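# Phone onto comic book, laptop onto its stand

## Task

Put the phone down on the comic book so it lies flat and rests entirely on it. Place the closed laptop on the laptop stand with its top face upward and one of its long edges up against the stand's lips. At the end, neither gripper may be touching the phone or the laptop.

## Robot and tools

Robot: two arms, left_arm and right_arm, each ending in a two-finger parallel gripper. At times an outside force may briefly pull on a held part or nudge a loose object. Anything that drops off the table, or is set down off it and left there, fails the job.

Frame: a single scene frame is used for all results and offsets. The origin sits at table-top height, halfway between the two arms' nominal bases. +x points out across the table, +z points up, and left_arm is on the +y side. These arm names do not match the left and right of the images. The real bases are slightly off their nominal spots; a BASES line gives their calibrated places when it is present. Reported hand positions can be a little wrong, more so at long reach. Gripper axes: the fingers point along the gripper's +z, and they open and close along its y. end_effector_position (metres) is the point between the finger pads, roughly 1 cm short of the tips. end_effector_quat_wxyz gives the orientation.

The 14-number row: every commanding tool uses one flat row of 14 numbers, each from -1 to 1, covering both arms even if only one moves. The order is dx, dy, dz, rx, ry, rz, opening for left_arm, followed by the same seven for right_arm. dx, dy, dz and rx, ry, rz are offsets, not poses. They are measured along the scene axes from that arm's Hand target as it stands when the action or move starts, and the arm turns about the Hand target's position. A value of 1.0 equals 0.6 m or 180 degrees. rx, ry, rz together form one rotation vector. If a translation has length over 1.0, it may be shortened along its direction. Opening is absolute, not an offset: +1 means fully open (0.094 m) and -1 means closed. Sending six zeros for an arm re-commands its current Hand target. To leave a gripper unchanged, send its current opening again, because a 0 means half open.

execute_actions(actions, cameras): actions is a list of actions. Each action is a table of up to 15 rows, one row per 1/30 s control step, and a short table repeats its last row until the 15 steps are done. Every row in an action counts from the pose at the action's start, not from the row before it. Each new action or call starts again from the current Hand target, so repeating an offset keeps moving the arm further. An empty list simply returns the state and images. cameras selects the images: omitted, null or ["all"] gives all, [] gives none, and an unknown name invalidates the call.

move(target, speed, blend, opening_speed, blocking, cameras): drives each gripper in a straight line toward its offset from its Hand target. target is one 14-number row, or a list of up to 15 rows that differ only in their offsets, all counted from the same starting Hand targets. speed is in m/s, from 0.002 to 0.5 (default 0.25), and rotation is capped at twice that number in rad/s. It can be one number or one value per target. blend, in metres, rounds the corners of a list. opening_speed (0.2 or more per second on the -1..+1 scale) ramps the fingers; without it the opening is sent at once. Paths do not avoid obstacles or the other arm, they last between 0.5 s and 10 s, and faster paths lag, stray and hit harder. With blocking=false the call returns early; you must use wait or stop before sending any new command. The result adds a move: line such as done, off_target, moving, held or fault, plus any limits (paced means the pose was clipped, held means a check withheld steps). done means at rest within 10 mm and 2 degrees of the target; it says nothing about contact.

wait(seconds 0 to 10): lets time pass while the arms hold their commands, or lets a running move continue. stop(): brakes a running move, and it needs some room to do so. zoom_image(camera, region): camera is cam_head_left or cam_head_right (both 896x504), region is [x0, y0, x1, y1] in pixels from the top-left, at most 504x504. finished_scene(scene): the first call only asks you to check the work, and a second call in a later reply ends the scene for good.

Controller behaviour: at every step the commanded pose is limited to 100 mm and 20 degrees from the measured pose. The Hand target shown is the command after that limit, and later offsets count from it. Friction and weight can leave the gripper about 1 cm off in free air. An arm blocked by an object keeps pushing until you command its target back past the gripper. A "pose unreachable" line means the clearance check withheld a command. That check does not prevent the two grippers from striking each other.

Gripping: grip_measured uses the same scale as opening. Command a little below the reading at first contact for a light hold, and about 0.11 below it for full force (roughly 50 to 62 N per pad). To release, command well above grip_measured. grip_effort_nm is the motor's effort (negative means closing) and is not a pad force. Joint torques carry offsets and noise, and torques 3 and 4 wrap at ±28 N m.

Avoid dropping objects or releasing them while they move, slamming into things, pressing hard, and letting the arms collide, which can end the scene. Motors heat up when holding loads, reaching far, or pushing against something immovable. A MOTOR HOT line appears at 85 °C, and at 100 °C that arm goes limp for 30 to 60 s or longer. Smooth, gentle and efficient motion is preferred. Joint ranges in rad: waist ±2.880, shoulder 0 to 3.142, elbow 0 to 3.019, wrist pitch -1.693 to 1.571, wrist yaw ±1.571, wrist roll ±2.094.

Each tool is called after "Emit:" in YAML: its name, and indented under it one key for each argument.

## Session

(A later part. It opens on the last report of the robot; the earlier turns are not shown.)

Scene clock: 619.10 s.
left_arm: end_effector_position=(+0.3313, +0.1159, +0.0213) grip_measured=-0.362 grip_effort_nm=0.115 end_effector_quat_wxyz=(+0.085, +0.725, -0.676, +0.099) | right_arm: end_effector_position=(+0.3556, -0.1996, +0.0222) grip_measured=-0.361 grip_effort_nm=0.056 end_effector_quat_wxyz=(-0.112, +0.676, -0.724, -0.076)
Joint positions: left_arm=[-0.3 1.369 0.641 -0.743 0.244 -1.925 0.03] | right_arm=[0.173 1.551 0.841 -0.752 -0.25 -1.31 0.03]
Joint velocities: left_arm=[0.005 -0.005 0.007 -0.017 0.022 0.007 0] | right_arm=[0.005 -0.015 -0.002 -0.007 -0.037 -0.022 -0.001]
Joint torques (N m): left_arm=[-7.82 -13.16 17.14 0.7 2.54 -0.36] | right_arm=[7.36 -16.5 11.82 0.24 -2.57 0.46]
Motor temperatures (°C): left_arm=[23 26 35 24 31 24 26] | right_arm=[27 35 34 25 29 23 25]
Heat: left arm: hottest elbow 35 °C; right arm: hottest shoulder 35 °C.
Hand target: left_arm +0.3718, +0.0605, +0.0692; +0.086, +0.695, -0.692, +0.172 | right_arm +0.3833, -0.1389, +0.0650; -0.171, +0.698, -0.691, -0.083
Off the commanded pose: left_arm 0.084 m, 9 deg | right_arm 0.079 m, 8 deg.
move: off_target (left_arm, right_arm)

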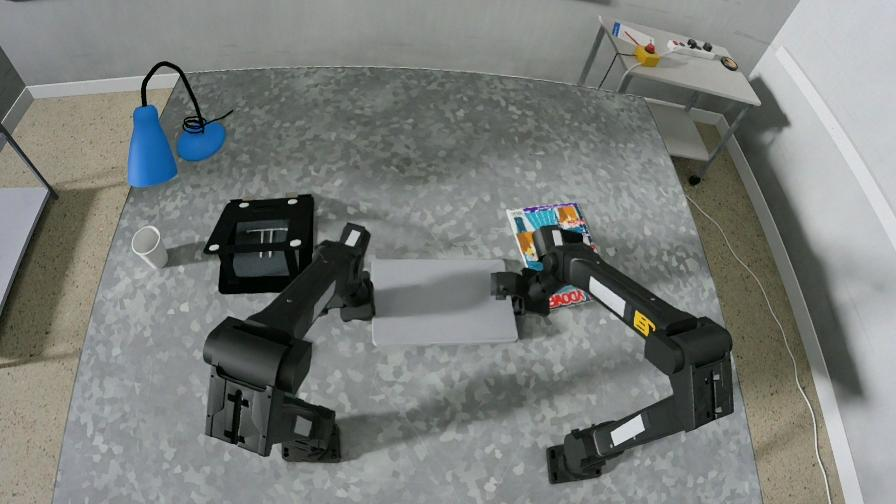

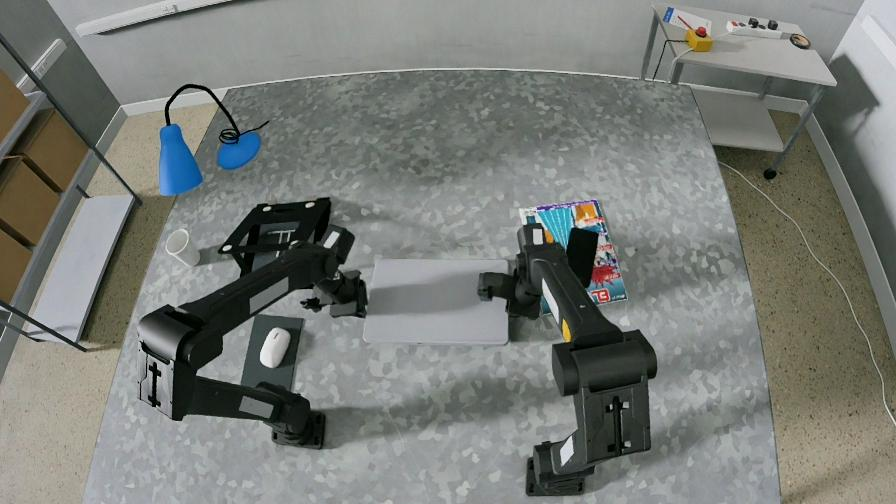

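Emit:
move:
  target: [0.03,0.005,0.02,0,0,0,-0.36,0.02,0,0.02,0,0,0,-0.36]
  speed: 0.03

Emit:
zoom_image:
  camera: "cam_head_right"
  region: [280, 220, 580, 370]

Emit:
zoom_image:
  camera: "cam_head_left"
  region: [280, 220, 580, 370]

Scene clock: 628.03 s.
left_arm: end_effector_position=(+0.3343, +0.1139, +0.0346) grip_measured=-0.362 grip_effort_nm=0.110 end_effector_quat_wxyz=(+0.092, +0.723, -0.678, +0.094) | right_arm: end_effector_position=(+0.3616, -0.1964, +0.0362) grip_measured=-0.361 grip_effort_nm=0.061 end_effector_quat_wxyz=(-0.112, +0.677, -0.723, -0.079)
Joint positions: left_arm=[-0.3 1.359 0.677 -0.805 0.25 -1.917 0.03] | right_arm=[0.176 1.542 0.877 -0.801 -0.255 -1.31 0.03]
Joint velocities: left_arm=[0.005 -0.015 0.012 -0.007 -0.037 0.007 -0.001] | right_arm=[-0.005 -0.005 -0.027 -0.017 0.007 0.037 0.001]
Joint torques (N m): left_arm=[-5.66 -11.11 19.62 1.16 2.37 -0.25] | right_arm=[6.65 -15.68 13.01 0.43 -2.43 0.41]
Motor temperatures (°C): left_arm=[23 26 36 24 34 24 26] | right_arm=[27 35 38 25 32 23 25]
Heat: left arm: hottest elbow 36 °C; right arm: hottest elbow 38 °C.
Hand target: left_arm +0.3901, +0.0632, +0.0812; +0.086, +0.695, -0.692, +0.172 | right_arm +0.3954, -0.1387, +0.0769; -0.171, +0.698, -0.691, -0.083
Off the commanded pose: left_arm 0.088 m, 10 deg | right_arm 0.078 m, 8 deg.
move: off_target (left_arm, right_arm)

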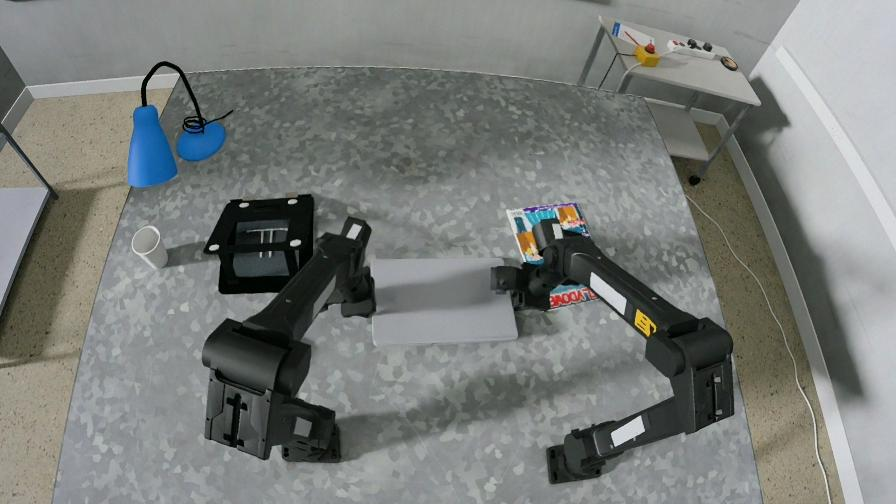

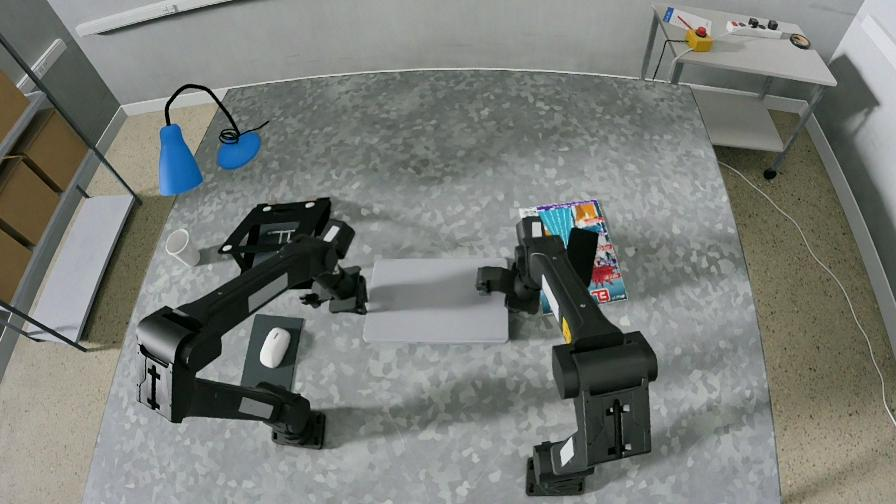

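Scaled by 1.680.

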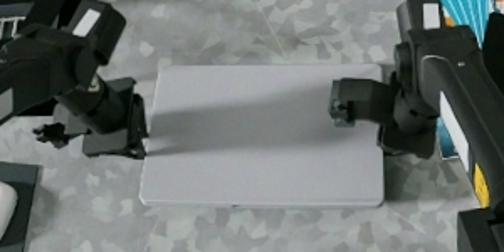

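Scaled by 1.680.

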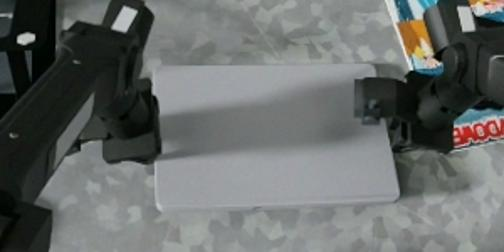

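Emit:
move:
  target: [0.01,-0.01,0.06,0,0,0,-0.36,0,0.01,0.06,0,0,0,-0.36]
  speed: 0.04

Emit:
zoom_image:
  camera: "cam_head_right"
  region: [280, 220, 580, 370]

Emit:
zoom_image:
  camera: "cam_head_left"
  region: [280, 220, 580, 370]

Scene clock: 636.63 s.
left_arm: end_effector_position=(+0.3726, +0.0696, +0.0928) grip_measured=-0.362 grip_effort_nm=0.110 end_effector_quat_wxyz=(+0.097, +0.701, -0.690, +0.150) | right_arm: end_effector_position=(+0.3742, -0.1388, +0.0885) grip_measured=-0.361 grip_effort_nm=0.056 end_effector_quat_wxyz=(-0.149, +0.699, -0.693, -0.096)
Joint positions: left_arm=[-0.362 1.335 0.82 -0.86 0.305 -1.95 0.03] | right_arm=[0.28 1.501 0.978 -0.875 -0.313 -1.267 0.03]
Joint velocities: left_arm=[-0.015 0.005 -0.007 -0.012 -0.007 0.066 0] | right_arm=[0.005 -0.005 -0.007 -0.007 -0.11 0.022 0.001]
Joint torques (N m): left_arm=[-3.02 -9.76 15.82 0.05 -0.09 -0.08] | right_arm=[0.62 -15.5 11.6 0.06 -0.14 0.2]
Motor temperatures (°C): left_arm=[23 26 37 24 35 24 26] | right_arm=[27 35 40 25 34 23 25]
Heat: left arm: hottest elbow 37 °C; right arm: hottest elbow 40 °C.
Hand target: left_arm +0.3962, +0.0572, +0.1170; +0.086, +0.695, -0.692, +0.172 | right_arm +0.3959, -0.1324, +0.1127; -0.171, +0.698, -0.691, -0.083
Off the commanded pose: left_arm 0.036 m, 3 deg | right_arm 0.033 m, 3 deg.
move: off_target (left_arm, right_arm)

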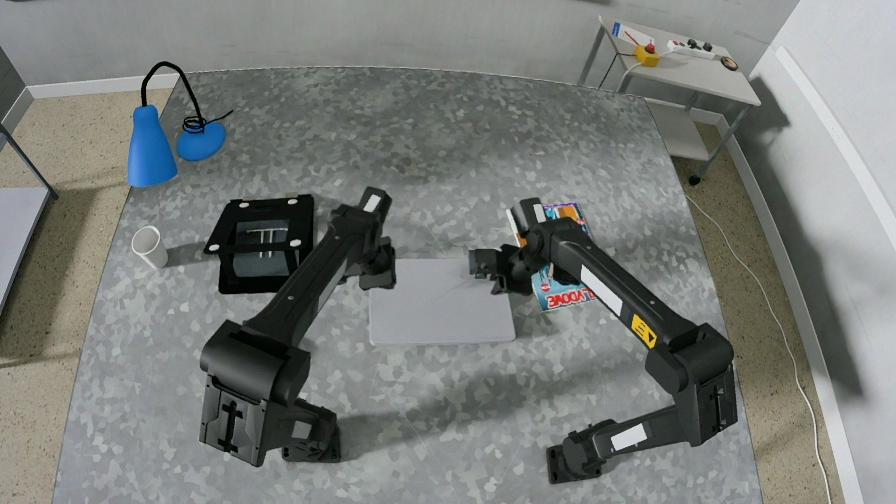

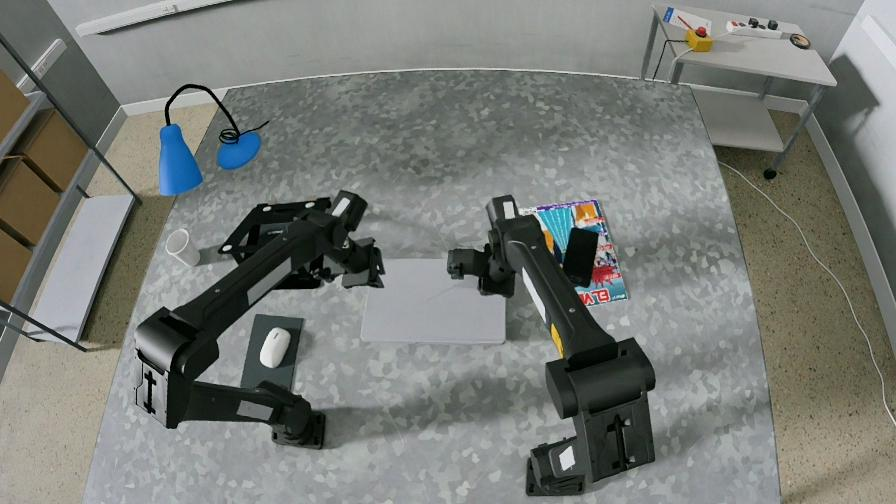

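Scaled by 1.680.

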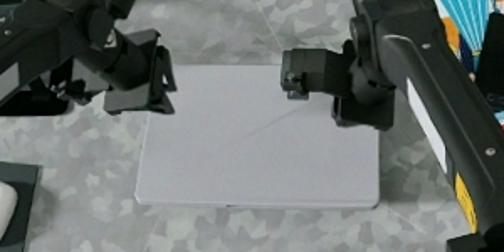

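Scaled by 1.680.

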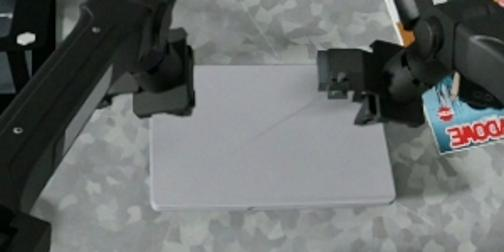

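Emit:
move:
  target: [0,0.238,0.03,-0.089,0,0,-0.36,0,-0.213,0.03,0.089,0,0,-0.36]
  speed: 0.15

Emit:
zoom_image:
  camera: "cam_head_right"
  region: [280, 220, 580, 370]

Emit:
zoom_image:
  camera: "cam_head_left"
  region: [280, 220, 580, 370]

Scene clock: 668.60 s.
left_arm: end_effector_position=(+0.3744, +0.1929, +0.1164) grip_measured=-0.362 grip_effort_nm=0.110 end_effector_quat_wxyz=(+0.200, +0.681, -0.659, +0.249) | right_arm: end_effector_position=(+0.3789, -0.2564, +0.1228) grip_measured=-0.361 grip_effort_nm=0.051 end_effector_quat_wxyz=(-0.262, +0.665, -0.675, -0.184)
Joint positions: left_arm=[0.134 1.343 0.83 -1.086 0.649 -1.431 0.03] | right_arm=[-0.125 1.471 0.978 -1.032 -0.649 -1.659 0.03]
Joint velocities: left_arm=[-0.015 -0.005 0.002 -0.022 -0.066 -0.022 -0.001] | right_arm=[-0.024 0.015 -0.002 -0.007 0.037 0.007 0]
Joint torques (N m): left_arm=[-0.5 -9.41 14.65 -0.14 0.5 0.06] | right_arm=[-0.09 -12.22 10.56 -0.17 -0.49 0.14]
Motor temperatures (°C): left_arm=[23 26 38 24 29 24 26] | right_arm=[27 35 39 25 27 23 25]
Heat: left arm: hottest elbow 38 °C; right arm: hottest elbow 39 °C.
Hand target: left_arm +0.3975, +0.2000, +0.1337; +0.184, +0.677, -0.663, +0.263 | right_arm +0.3951, -0.2611, +0.1329; -0.270, +0.667, -0.672, -0.175
Off the commanded pose: left_arm 0.030 m, 3 deg | right_arm 0.019 m, 1 deg.
move: off_target (left_arm, right_arm)

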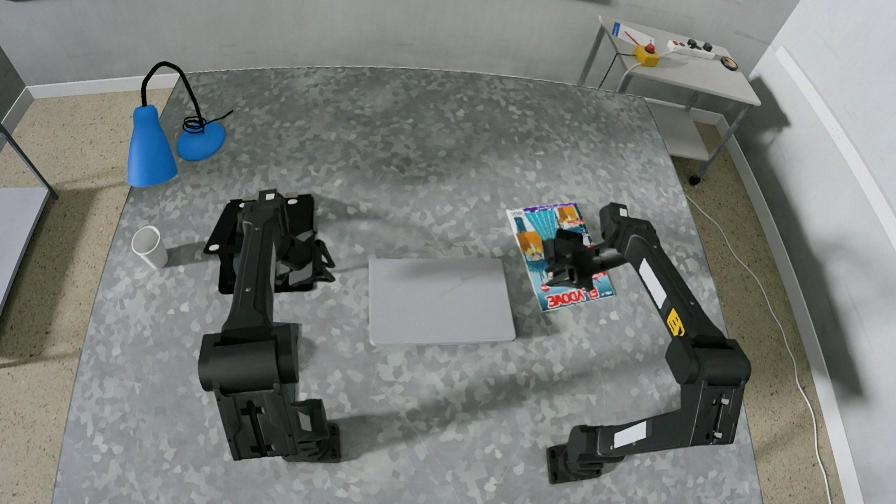

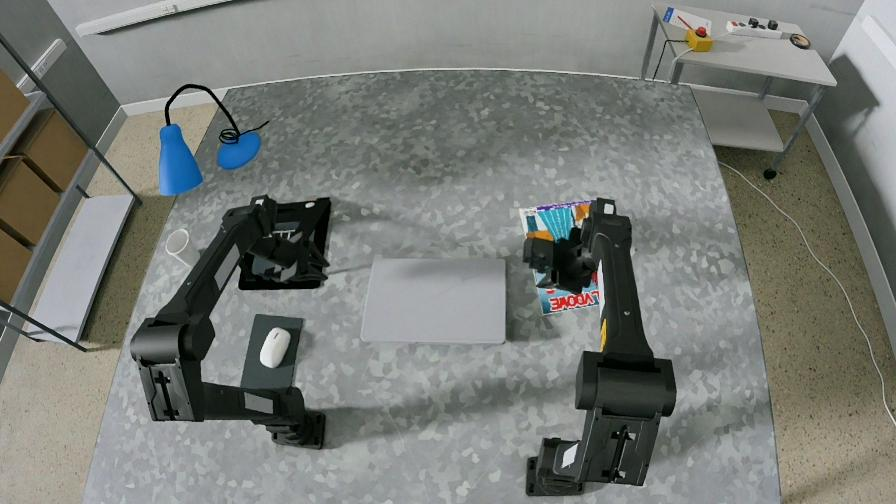

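Scaled by 1.680.

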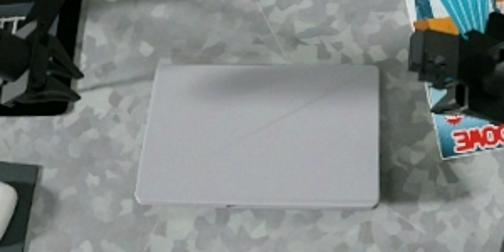

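Scaled by 1.680.

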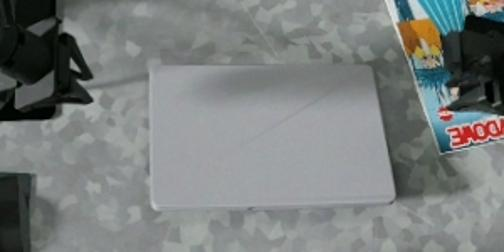

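Emit:
move:
  target: [-0.091,-0.04,-0.207,0,0,0,-0.36,-0.07,0.03,-0.21,0,0,0,-0.36]
  speed: 0.12

Emit:
zoom_image:
  camera: "cam_head_right"
  region: [280, 220, 580, 370]

Emit:
zoom_image:
  camera: "cam_head_left"
  region: [280, 220, 580, 370]

Scene clock: 674.03 s.
left_arm: end_effector_position=(+0.3855, +0.1906, +0.0792) grip_measured=-0.362 grip_effort_nm=0.105 end_effector_quat_wxyz=(-0.104, -0.644, +0.684, -0.325) | right_arm: end_effector_position=(+0.3560, -0.2496, +0.0181) grip_measured=-0.361 grip_effort_nm=0.056 end_effector_quat_wxyz=(-0.277, +0.667, -0.671, -0.165)
Joint positions: left_arm=[0.128 1.304 0.655 -0.688 0.664 -1.436 0.03] | right_arm=[-0.114 1.581 0.755 -0.636 -0.649 -1.637 0.03]
Joint velocities: left_arm=[0.005 -0.005 -0.017 -0.002 0.037 -0.022 0] | right_arm=[0.005 -0.005 -0.012 -0.002 0.007 0.037 0]
Joint torques (N m): left_arm=[-3.08 -0.85 1.25 0.23 -0.31 -0.26] | right_arm=[1.44 -11.22 5.04 0.58 -0.39 0.24]
Motor temperatures (°C): left_arm=[23 26 38 24 29 24 26] | right_arm=[27 35 39 25 27 23 25]
Heat: left arm: hottest elbow 38 °C; right arm: hottest elbow 39 °C.
Hand target: left_arm +0.3423, +0.1756, +0.0100; +0.184, +0.677, -0.662, +0.264 | right_arm +0.3507, -0.2440, +0.0076; -0.270, +0.667, -0.672, -0.175
Off the commanded pose: left_arm 0.083 m, 12 deg | right_arm 0.013 m, 1 deg.
move: off_target (left_arm, right_arm)

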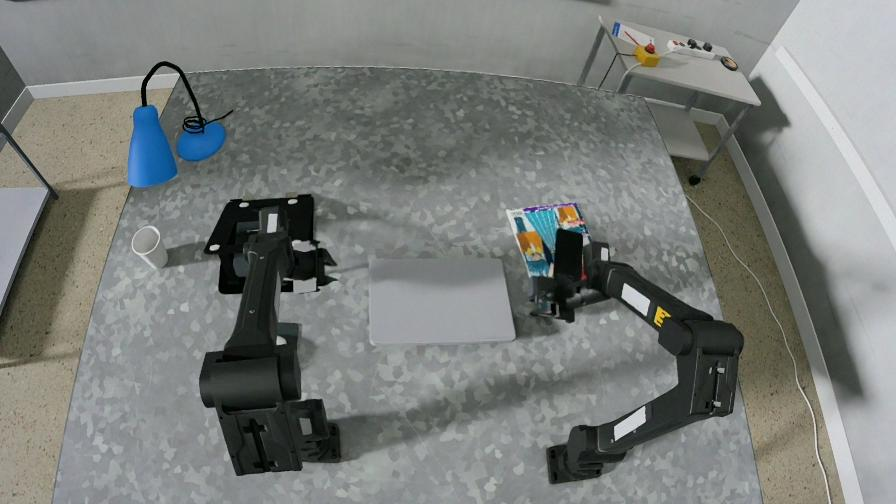

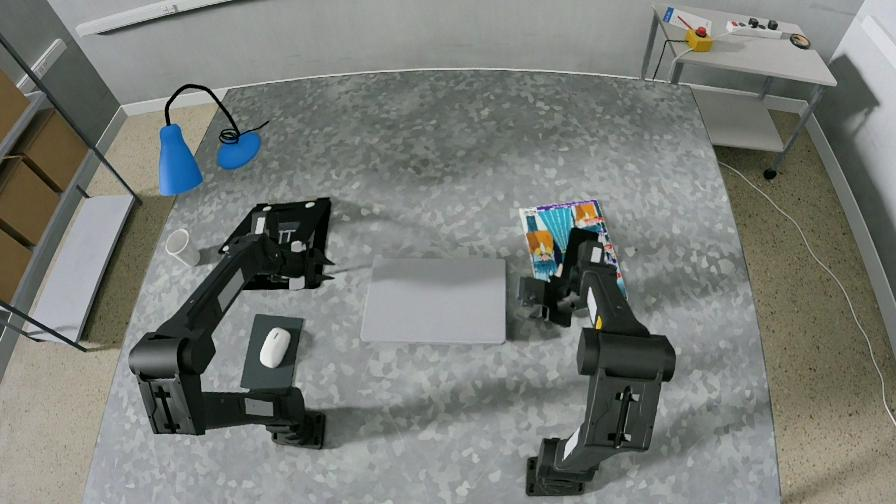

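Scaled by 1.680.

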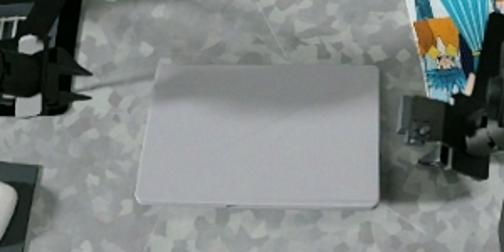

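Scaled by 1.680.

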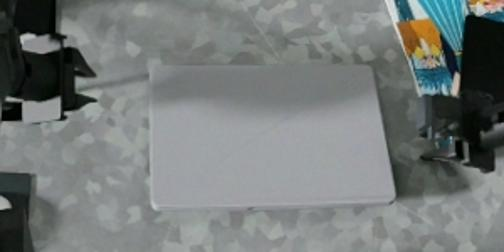

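Emit:
move:
  target: [0.05,0,0.3,0,0,0,-0.36,0,0,0,0,0,0,-0.36]
  speed: 0.12
  cameras: []

Emit:
move:
  target: [0,0,0,0,-0.308,-0.394,-0.36,0,0,0,0,0,0,-0.36]
  speed: 0.35
  cameras: []

Emit:
move:
  target: [0,0,0,0,-0.308,-0.394,-0.36,0,0,0,0,0,0,-0.36]
  speed: 0.35

Scene clock: 685.23 s.
left_arm: end_effector_position=(+0.3534, +0.1791, +0.1622) grip_measured=-0.362 grip_effort_nm=0.110 end_effector_quat_wxyz=(+0.205, +0.687, -0.652, +0.247) | right_arm: end_effector_position=(+0.3562, -0.2496, +0.0181) grip_measured=-0.361 grip_effort_nm=0.051 end_effector_quat_wxyz=(-0.278, +0.667, -0.672, -0.165)
Joint positions: left_arm=[0.103 1.22 0.854 -1.215 0.653 -1.487 0.03] | right_arm=[-0.114 1.581 0.755 -0.635 -0.649 -1.636 0.03]
Joint velocities: left_arm=[-0.015 -0.005 -0.017 0.022 0.007 -0.022 0] | right_arm=[-0.024 0.015 0.002 -0.007 0.007 0.007 -0.001]
Joint torques (N m): left_arm=[-2.61 -10.58 15.91 -0.08 0.31 -0.08] | right_arm=[1.38 -11.34 5.03 0.62 -0.39 0.22]
Motor temperatures (°C): left_arm=[23 26 37 24 29 24 26] | right_arm=[27 35 39 25 27 23 25]
Heat: left arm: hottest elbow 37 °C; right arm: hottest elbow 39 °C.
Hand target: left_arm +0.3729, +0.1767, +0.1895; +0.184, +0.677, -0.662, +0.264 | right_arm +0.3508, -0.2441, +0.0076; -0.270, +0.667, -0.672, -0.175
Off the commanded pose: left_arm 0.034 m, 4 deg | right_arm 0.013 m, 1 deg.
move: off_target (left_arm, right_arm)
No camera images: "cameras" was empty.

Scene clock: 688.60 s.
left_arm: end_effector_position=(+0.3501, +0.1690, +0.1709) grip_measured=-0.362 grip_effort_nm=0.110 end_effector_quat_wxyz=(-0.013, +0.001, +0.925, -0.379) | right_arm: end_effector_position=(+0.3562, -0.2496, +0.0181) grip_measured=-0.361 grip_effort_nm=0.056 end_effector_quat_wxyz=(-0.278, +0.667, -0.672, -0.165)
Joint positions: left_arm=[0.118 1.3 0.904 -1.351 0.762 0.22 0.03] | right_arm=[-0.114 1.581 0.755 -0.635 -0.649 -1.636 0.03]
Joint velocities: left_arm=[-0.005 0.005 -0.002 -0.007 0.007 -0.022 0] | right_arm=[0.005 0.005 0.007 -0.007 0.007 -0.066 0]
Joint torques (N m): left_arm=[0.03 -8.88 15.27 -0.47 0.57 0.14] | right_arm=[1.38 -11.22 5.01 0.64 -0.4 0.22]
Motor temperatures (°C): left_arm=[23 26 37 24 29 24 26] | right_arm=[27 35 38 25 27 23 25]
Heat: left arm: hottest elbow 37 °C; right arm: hottest elbow 38 °C.
Hand target: left_arm +0.3725, +0.1765, +0.1891; +0.010, +0.006, +0.926, -0.378 | right_arm +0.3508, -0.2441, +0.0076; -0.270, +0.667, -0.672, -0.175
Off the commanded pose: left_arm 0.030 m, 3 deg | right_arm 0.013 m, 1 deg.
move: off_target (left_arm, right_arm)
No camera images: "cameras" was empty.

Scene clock: 691.90 s.
left_arm: end_effector_position=(+0.3533, +0.1785, +0.1730) grip_measured=-0.362 grip_effort_nm=0.105 end_effector_quat_wxyz=(+0.191, +0.672, +0.657, -0.284) | right_arm: end_effector_position=(+0.3561, -0.2494, +0.0181) grip_measured=-0.361 grip_effort_nm=0.056 end_effector_quat_wxyz=(-0.277, +0.667, -0.671, -0.165)
Joint positions: left_arm=[0.1 1.362 0.989 -1.466 0.652 1.813 0.03] | right_arm=[-0.114 1.581 0.755 -0.635 -0.649 -1.636 0.03]
Joint velocities: left_arm=[0.015 0.005 -0.027 -0.007 -0.022 -0.037 0] | right_arm=[0.005 -0.005 -0.017 -0.017 0.066 0.037 0]
Joint torques (N m): left_arm=[-2.43 -10.4 14.99 -0.54 0.36 0.06] | right_arm=[1.49 -11.11 5.03 0.64 -0.4 0.22]
Motor temperatures (°C): left_arm=[23 26 38 24 29 24 26] | right_arm=[27 35 38 25 27 23 25]
Heat: left arm: hottest elbow 38 °C; right arm: hottest elbow 38 °C.
Hand target: left_arm +0.3726, +0.1766, +0.1892; +0.200, +0.685, +0.646, -0.269 | right_arm +0.3508, -0.2439, +0.0076; -0.270, +0.667, -0.672, -0.175
Off the commanded pose: left_arm 0.025 m, 3 deg | right_arm 0.013 m, 1 deg.
move: off_target (left_arm, right_arm)

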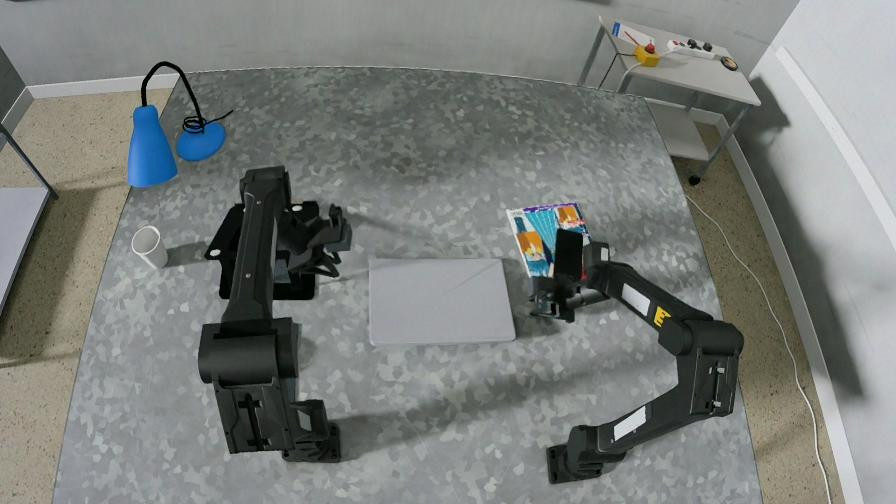

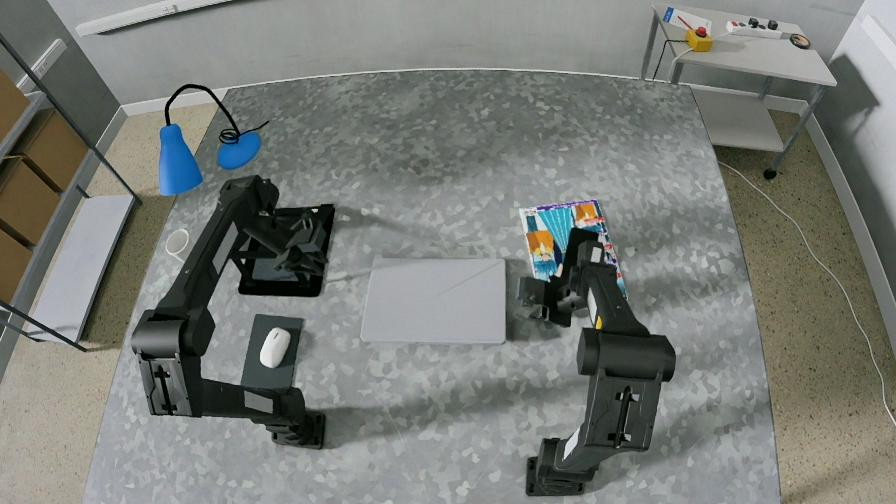

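Emit:
move:
  target:
    - [-0.03,-0.041,-0.15,0,0,0,-0.36,0,0,0,0,0,0,-0.36]
    - [-0.046,-0.041,-0.295,0,0,0,-0.36,0,0,0,0,0,0,-0.36]
  speed: 0.12

Emit:
zoom_image:
  camera: "cam_head_right"
  region: [280, 220, 580, 370]

Emit:
zoom_image:
  camera: "cam_head_left"
  region: [280, 220, 580, 370]

Scene clock: 699.00 s.
left_arm: end_effector_position=(+0.3550, +0.1553, +0.0366) grip_measured=-0.362 grip_effort_nm=0.105 end_effector_quat_wxyz=(+0.217, +0.692, +0.643, -0.248) | right_arm: end_effector_position=(+0.3561, -0.2494, +0.0181) grip_measured=-0.361 grip_effort_nm=0.056 end_effector_quat_wxyz=(-0.277, +0.667, -0.671, -0.165)
Joint positions: left_arm=[0.03 1.522 0.745 -0.922 0.662 1.748 0.03] | right_arm=[-0.114 1.581 0.755 -0.635 -0.649 -1.636 0.03]
Joint velocities: left_arm=[-0.015 -0.024 0.007 0.002 -0.022 -0.095 0.001] | right_arm=[-0.005 -0.005 0.022 -0.002 0.007 -0.022 0]
Joint torques (N m): left_arm=[-2.49 -7.36 5.14 0.91 0.41 -0.15] | right_arm=[1.49 -11.16 5.03 0.64 -0.4 0.23]
Motor temperatures (°C): left_arm=[23 26 38 24 29 24 26] | right_arm=[27 35 38 25 27 23 25]
Heat: left arm: hottest elbow 38 °C; right arm: hottest elbow 38 °C.
Hand target: left_arm +0.3442, +0.1503, +0.0131; +0.200, +0.685, +0.646, -0.269 | right_arm +0.3508, -0.2439, +0.0076; -0.270, +0.667, -0.672, -0.175
Off the commanded pose: left_arm 0.027 m, 3 deg | right_arm 0.013 m, 1 deg.
move: off_target (left_arm, right_arm)

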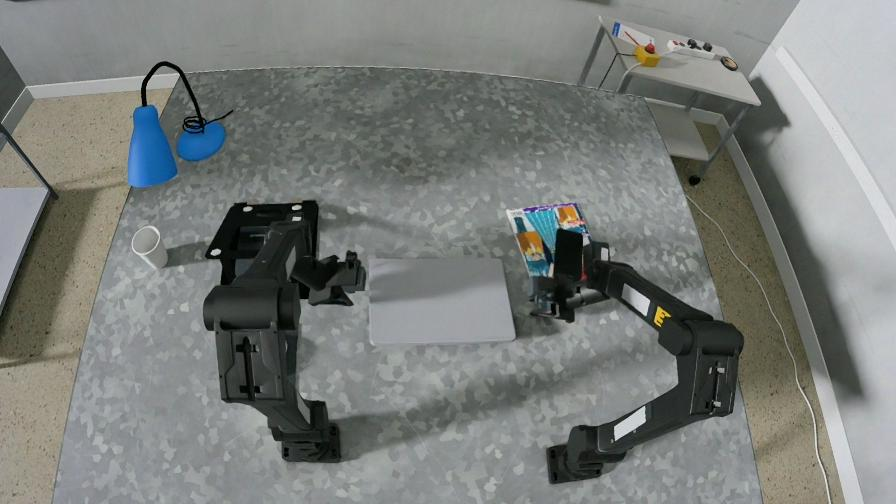

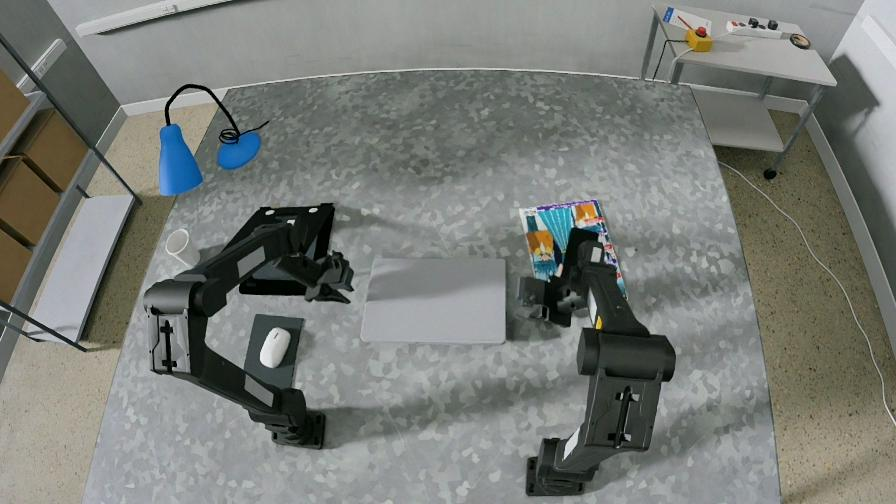

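Scaled by 1.680.

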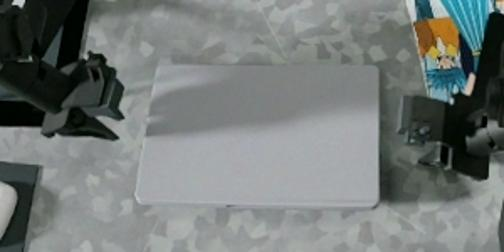

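Scaled by 1.680.

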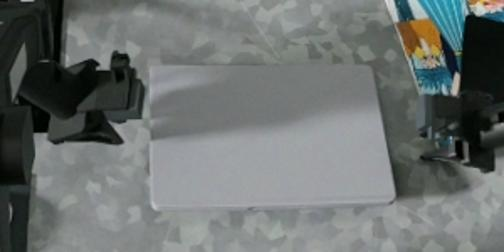

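Emit:
move:
  target: [-0.01,0,-0.03,0,0,0,-0.36,0,0.0,-0.015,0,0,0,-0.36]
  speed: 0.08
  cameras: []

Emit:
move:
  target: [0,-0.065,0,0,0,0,-0.36,0,0.082,0,0,0,0,-0.36]
  speed: 0.05

Emit:
zoom_image:
  camera: "cam_head_right"
  region: [280, 220, 580, 370]

Emit:
zoom_image:
  camera: "cam_head_left"
  region: [280, 220, 580, 370]

Scene clock: 702.83 s.
left_arm: end_effector_position=(+0.3588, +0.1555, +0.0330) grip_measured=-0.362 grip_effort_nm=0.105 end_effector_quat_wxyz=(+0.230, +0.697, +0.638, -0.233) | right_arm: end_effector_position=(+0.3596, -0.2494, +0.0166) grip_measured=-0.361 grip_effort_nm=0.051 end_effector_quat_wxyz=(-0.283, +0.668, -0.670, -0.161)
Joint positions: left_arm=[0.03 1.515 0.728 -0.868 0.662 1.747 0.03] | right_arm=[-0.114 1.588 0.755 -0.615 -0.653 -1.634 0.03]
Joint velocities: left_arm=[-0.015 0.005 -0.017 0.012 -0.051 -0.037 0] | right_arm=[-0.024 0.005 0.002 -0.002 0.007 -0.066 -0.001]
Joint torques (N m): left_arm=[-2.43 -3.78 4 1.18 0.46 -0.07] | right_arm=[1.44 -10.23 4.46 0.98 -0.28 0.22]
Motor temperatures (°C): left_arm=[23 26 37 24 29 24 26] | right_arm=[27 34 38 25 26 23 25]
Heat: left arm: hottest elbow 37 °C; right arm: hottest elbow 38 °C.
Hand target: left_arm +0.3382, +0.1503, -0.0048; +0.200, +0.685, +0.646, -0.269 | right_arm +0.3505, -0.2440, -0.0014; -0.270, +0.667, -0.672, -0.175
Off the commanded pose: left_arm 0.043 m, 6 deg | right_arm 0.021 m, 2 deg.
move: off_target (left_arm, right_arm)
No camera images: "cameras" was empty.

Scene clock: 704.63 s.
left_arm: end_effector_position=(+0.3659, +0.1227, +0.0225) grip_measured=-0.362 grip_effort_nm=0.105 end_effector_quat_wxyz=(+0.232, +0.690, +0.646, -0.232) | right_arm: end_effector_position=(+0.3672, -0.2022, +0.0161) grip_measured=-0.361 grip_effort_nm=0.056 end_effector_quat_wxyz=(-0.288, +0.664, -0.671, -0.163)
Joint positions: left_arm=[-0.067 1.537 0.715 -0.745 0.668 1.597 0.03] | right_arm=[0.013 1.588 0.743 -0.498 -0.64 -1.467 0.03]
Joint velocities: left_arm=[-0.005 -0.005 -0.002 -0.002 -0.022 -0.037 0] | right_arm=[0.005 -0.005 -0.012 0.007 -0.022 -0.037 0]
Joint torques (N m): left_arm=[-3.66 -7.06 3.67 0.29 0.81 -0.07] | right_arm=[2.14 -11.34 3.75 0.75 -0.05 0.16]
Motor temperatures (°C): left_arm=[23 26 37 24 29 24 26] | right_arm=[27 34 37 25 26 23 25]
Heat: left arm: hottest elbow 37 °C; right arm: hottest elbow 37 °C.
Hand target: left_arm +0.3380, +0.1114, -0.0044; +0.201, +0.685, +0.646, -0.269 | right_arm +0.3507, -0.1948, -0.0020; -0.269, +0.667, -0.672, -0.176
Off the commanded pose: left_arm 0.041 m, 6 deg | right_arm 0.025 m, 3 deg.
move: off_target (left_arm, right_arm)

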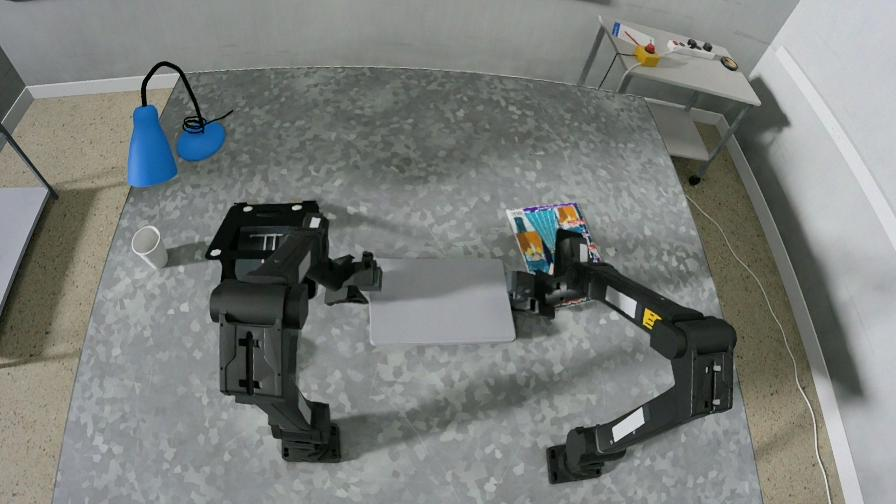

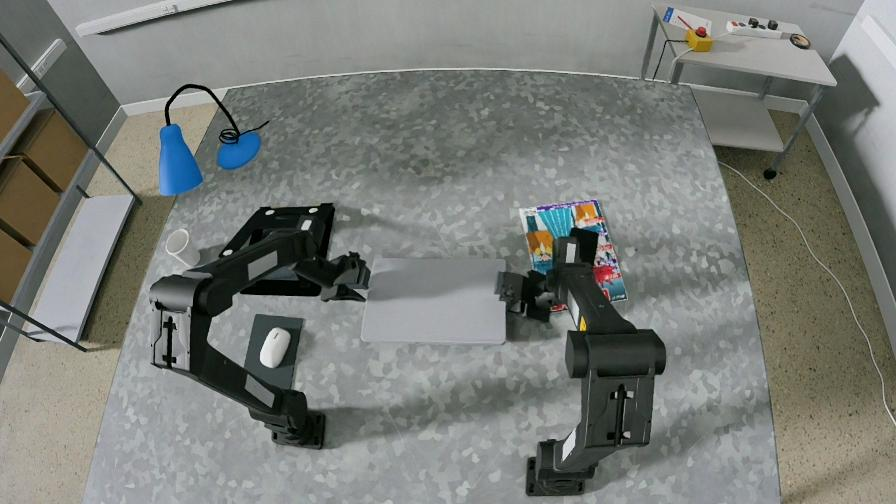

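Scaled by 1.680.

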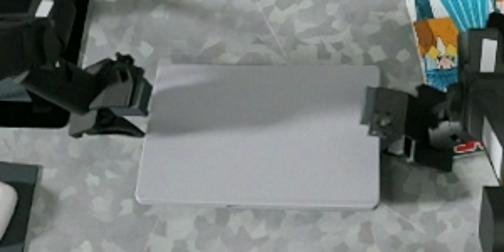

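Scaled by 1.680.

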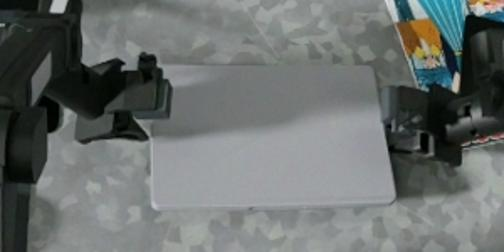

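Emit:
move:
  target: [0.015,0.06,0.0,0.083,0,0,-0.36,0.0,-0.06,0,-0.083,0,0,-0.36]
  speed: 0.1

Emit:
zoom_image:
  camera: "cam_head_right"
  region: [280, 220, 580, 370]

Emit:
zoom_image:
  camera: "cam_head_left"
  region: [280, 220, 580, 370]

Scene clock: 711.27 s.
left_arm: end_effector_position=(+0.3559, +0.1396, +0.0099) grip_measured=-0.362 grip_effort_nm=0.105 end_effector_quat_wxyz=(+0.145, +0.715, +0.661, -0.178) | right_arm: end_effector_position=(+0.3602, -0.2253, +0.0142) grip_measured=-0.361 grip_effort_nm=0.056 end_effector_quat_wxyz=(-0.208, +0.692, -0.687, -0.083)
Joint positions: left_arm=[-0.108 1.524 0.722 -0.801 0.462 1.577 0.03] | right_arm=[0.044 1.531 0.744 -0.576 -0.404 -1.486 0.03]
Joint velocities: left_arm=[0.005 0.005 -0.002 -0.017 0.037 -0.081 0] | right_arm=[-0.005 0.005 -0.007 -0.002 -0.007 -0.007 -0.001]
Joint torques (N m): left_arm=[-1.2 -8.94 7.02 -0.18 -1.19 -0.19] | right_arm=[0.56 -10.11 5.86 -0.17 0.74 0]
Motor temperatures (°C): left_arm=[23 26 36 24 29 24 26] | right_arm=[27 34 37 25 26 23 25]
Heat: left arm: hottest elbow 36 °C; right arm: hottest elbow 37 °C.
Hand target: left_arm +0.3478, +0.1474, -0.0045; +0.111, +0.705, +0.676, -0.182 | right_arm +0.3504, -0.2304, -0.0022; -0.179, +0.697, -0.689, -0.088
Off the commanded pose: left_arm 0.019 m, 5 deg | right_arm 0.020 m, 3 deg.
move: off_target (left_arm, right_arm)

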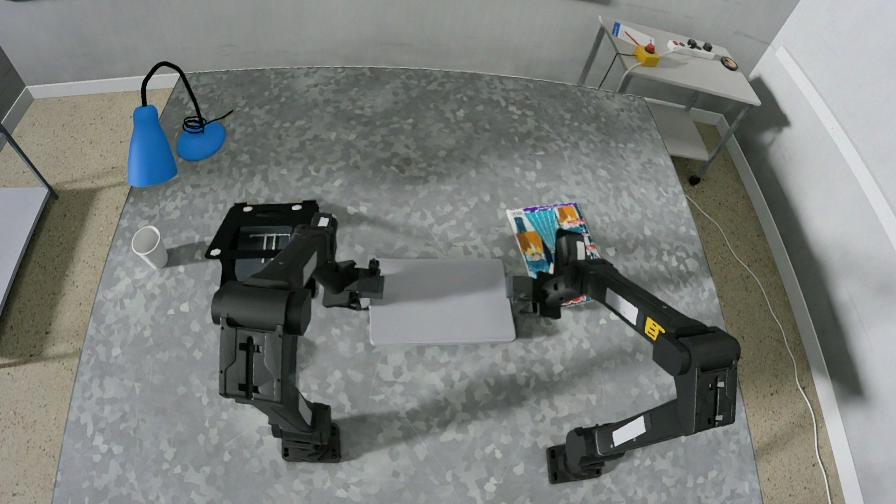

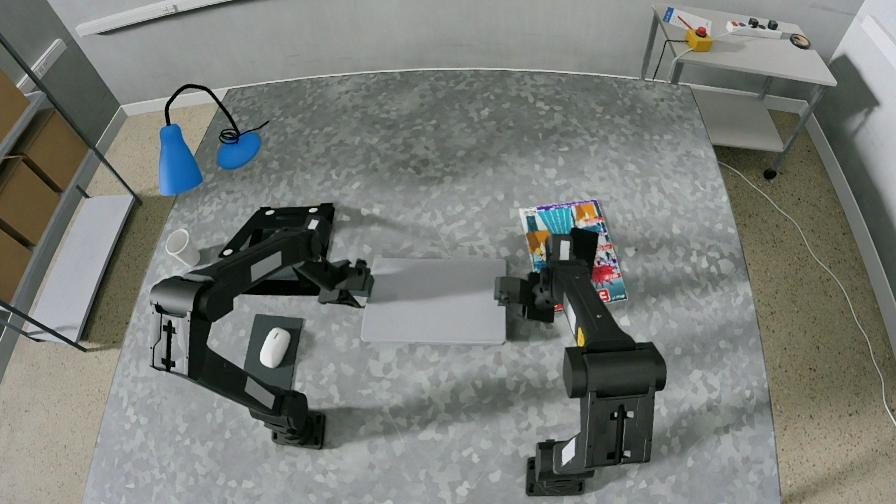

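Scaled by 1.680.

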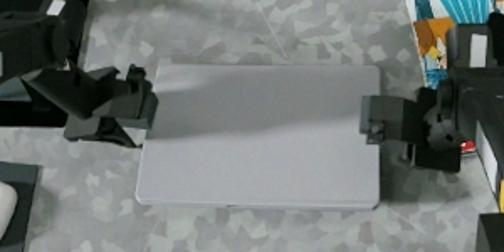

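Scaled by 1.680.

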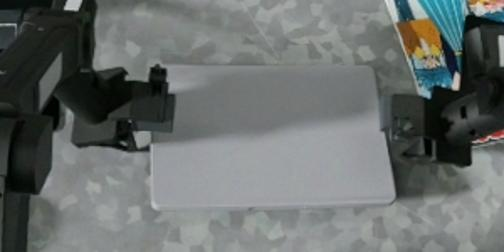

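Emit:
move:
  target: [-0.02,-0.13,0,0,0,0,-0.36,-0.01,0.13,0,0,0,0,-0.36]
  speed: 0.06
  cameras: []

Emit:
move:
  target: [0,-0.065,0,0,0,0,-0.36,0,0.065,0,0,0,0,-0.36]
  speed: 0.06

Emit:
zoom_image:
  camera: "cam_head_right"
  region: [280, 220, 580, 370]

Emit:
zoom_image:
  camera: "cam_head_left"
  region: [280, 220, 580, 370]

Scene clock: 719.53 s.
left_arm: end_effector_position=(+0.3562, +0.1188, +0.0118) grip_measured=-0.362 grip_effort_nm=0.105 end_effector_quat_wxyz=(+0.114, +0.684, +0.705, -0.149) | right_arm: end_effector_position=(+0.3578, -0.1949, +0.0149) grip_measured=-0.361 grip_effort_nm=0.061 end_effector_quat_wxyz=(-0.181, +0.681, -0.707, -0.057)
Joint positions: left_arm=[-0.209 1.499 0.722 -0.77 0.377 1.355 0.03] | right_arm=[0.164 1.516 0.745 -0.555 -0.297 -1.328 0.03]
Joint velocities: left_arm=[0.005 0.005 0.002 0.002 0.022 0.022 0] | right_arm=[-0.015 -0.005 0.002 -0.012 -0.022 0.007 0]
Joint torques (N m): left_arm=[-10.81 -8.88 5.22 2.04 2.27 -0.39] | right_arm=[6.77 -8.94 5.81 1.48 -1.42 0.52]
Motor temperatures (°C): left_arm=[23 26 36 24 30 24 26] | right_arm=[27 34 36 25 27 23 25]
Heat: left arm: hottest elbow 36 °C; right arm: hottest elbow 36 °C.
Hand target: left_arm +0.3354, +0.0697, -0.0036; +0.112, +0.705, +0.677, -0.181 | right_arm +0.3450, -0.1520, -0.0030; -0.178, +0.697, -0.689, -0.089
Off the commanded pose: left_arm 0.056 m, 6 deg | right_arm 0.048 m, 5 deg.
move: off_target (left_arm, right_arm)
No camera images: "cameras" was empty.

Scene clock: 720.87 s.
left_arm: end_effector_position=(+0.3559, +0.1182, +0.0120) grip_measured=-0.362 grip_effort_nm=0.105 end_effector_quat_wxyz=(+0.099, +0.673, +0.721, -0.131) | right_arm: end_effector_position=(+0.3581, -0.1939, +0.0152) grip_measured=-0.361 grip_effort_nm=0.061 end_effector_quat_wxyz=(-0.166, +0.669, -0.724, -0.035)
Joint positions: left_arm=[-0.234 1.489 0.722 -0.77 0.329 1.292 0.03] | right_arm=[0.193 1.507 0.745 -0.555 -0.233 -1.264 0.03]
Joint velocities: left_arm=[0.005 -0.005 0.007 -0.002 -0.022 0.037 -0.001] | right_arm=[-0.005 0.005 0.002 0.017 -0.066 -0.095 0]
Joint torques (N m): left_arm=[-14.97 -7.36 6.72 2.52 4 -0.66] | right_arm=[11.05 -7.77 6.91 1.84 -2.88 0.76]
Motor temperatures (°C): left_arm=[23 26 36 24 31 24 26] | right_arm=[27 34 36 25 28 23 25]
Heat: left arm: hottest elbow 36 °C; right arm: hottest elbow 36 °C.
Hand target: left_arm +0.3352, +0.0308, -0.0034; +0.113, +0.705, +0.677, -0.181 | right_arm +0.3453, -0.1128, -0.0035; -0.177, +0.697, -0.689, -0.090
Off the commanded pose: left_arm 0.091 m, 9 deg | right_arm 0.084 m, 8 deg.
move: off_target (left_arm, right_arm)

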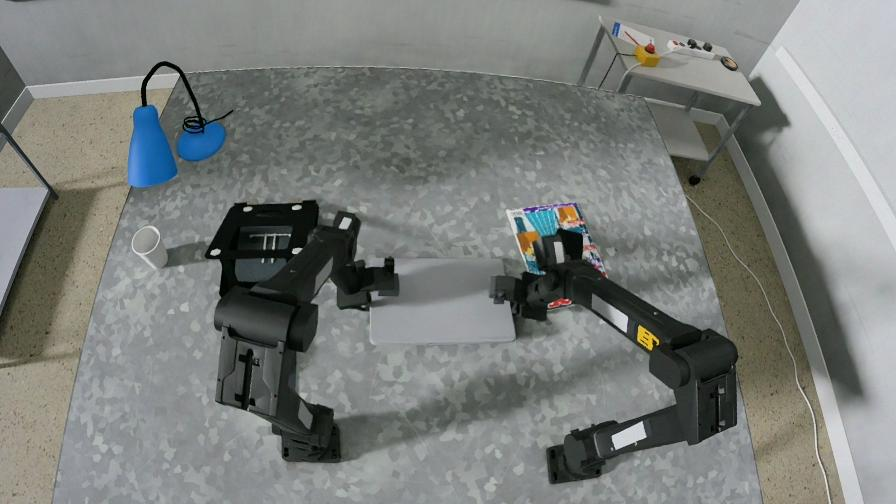

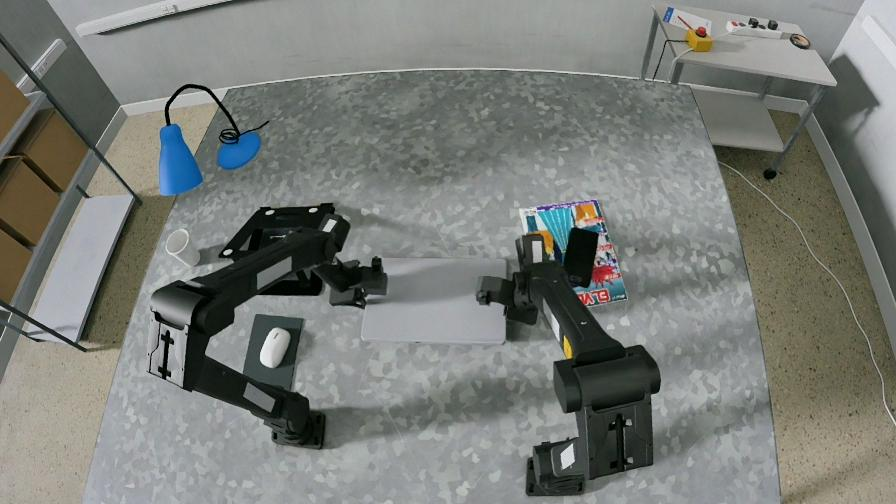

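Scaled by 1.680.

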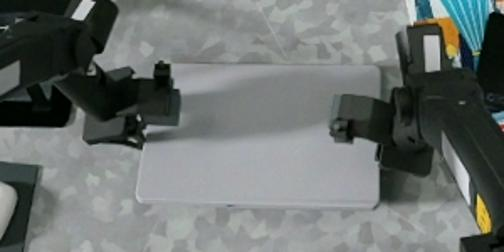

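Scaled by 1.680.

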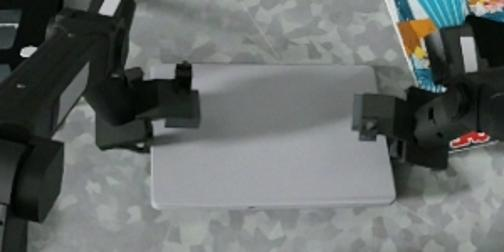

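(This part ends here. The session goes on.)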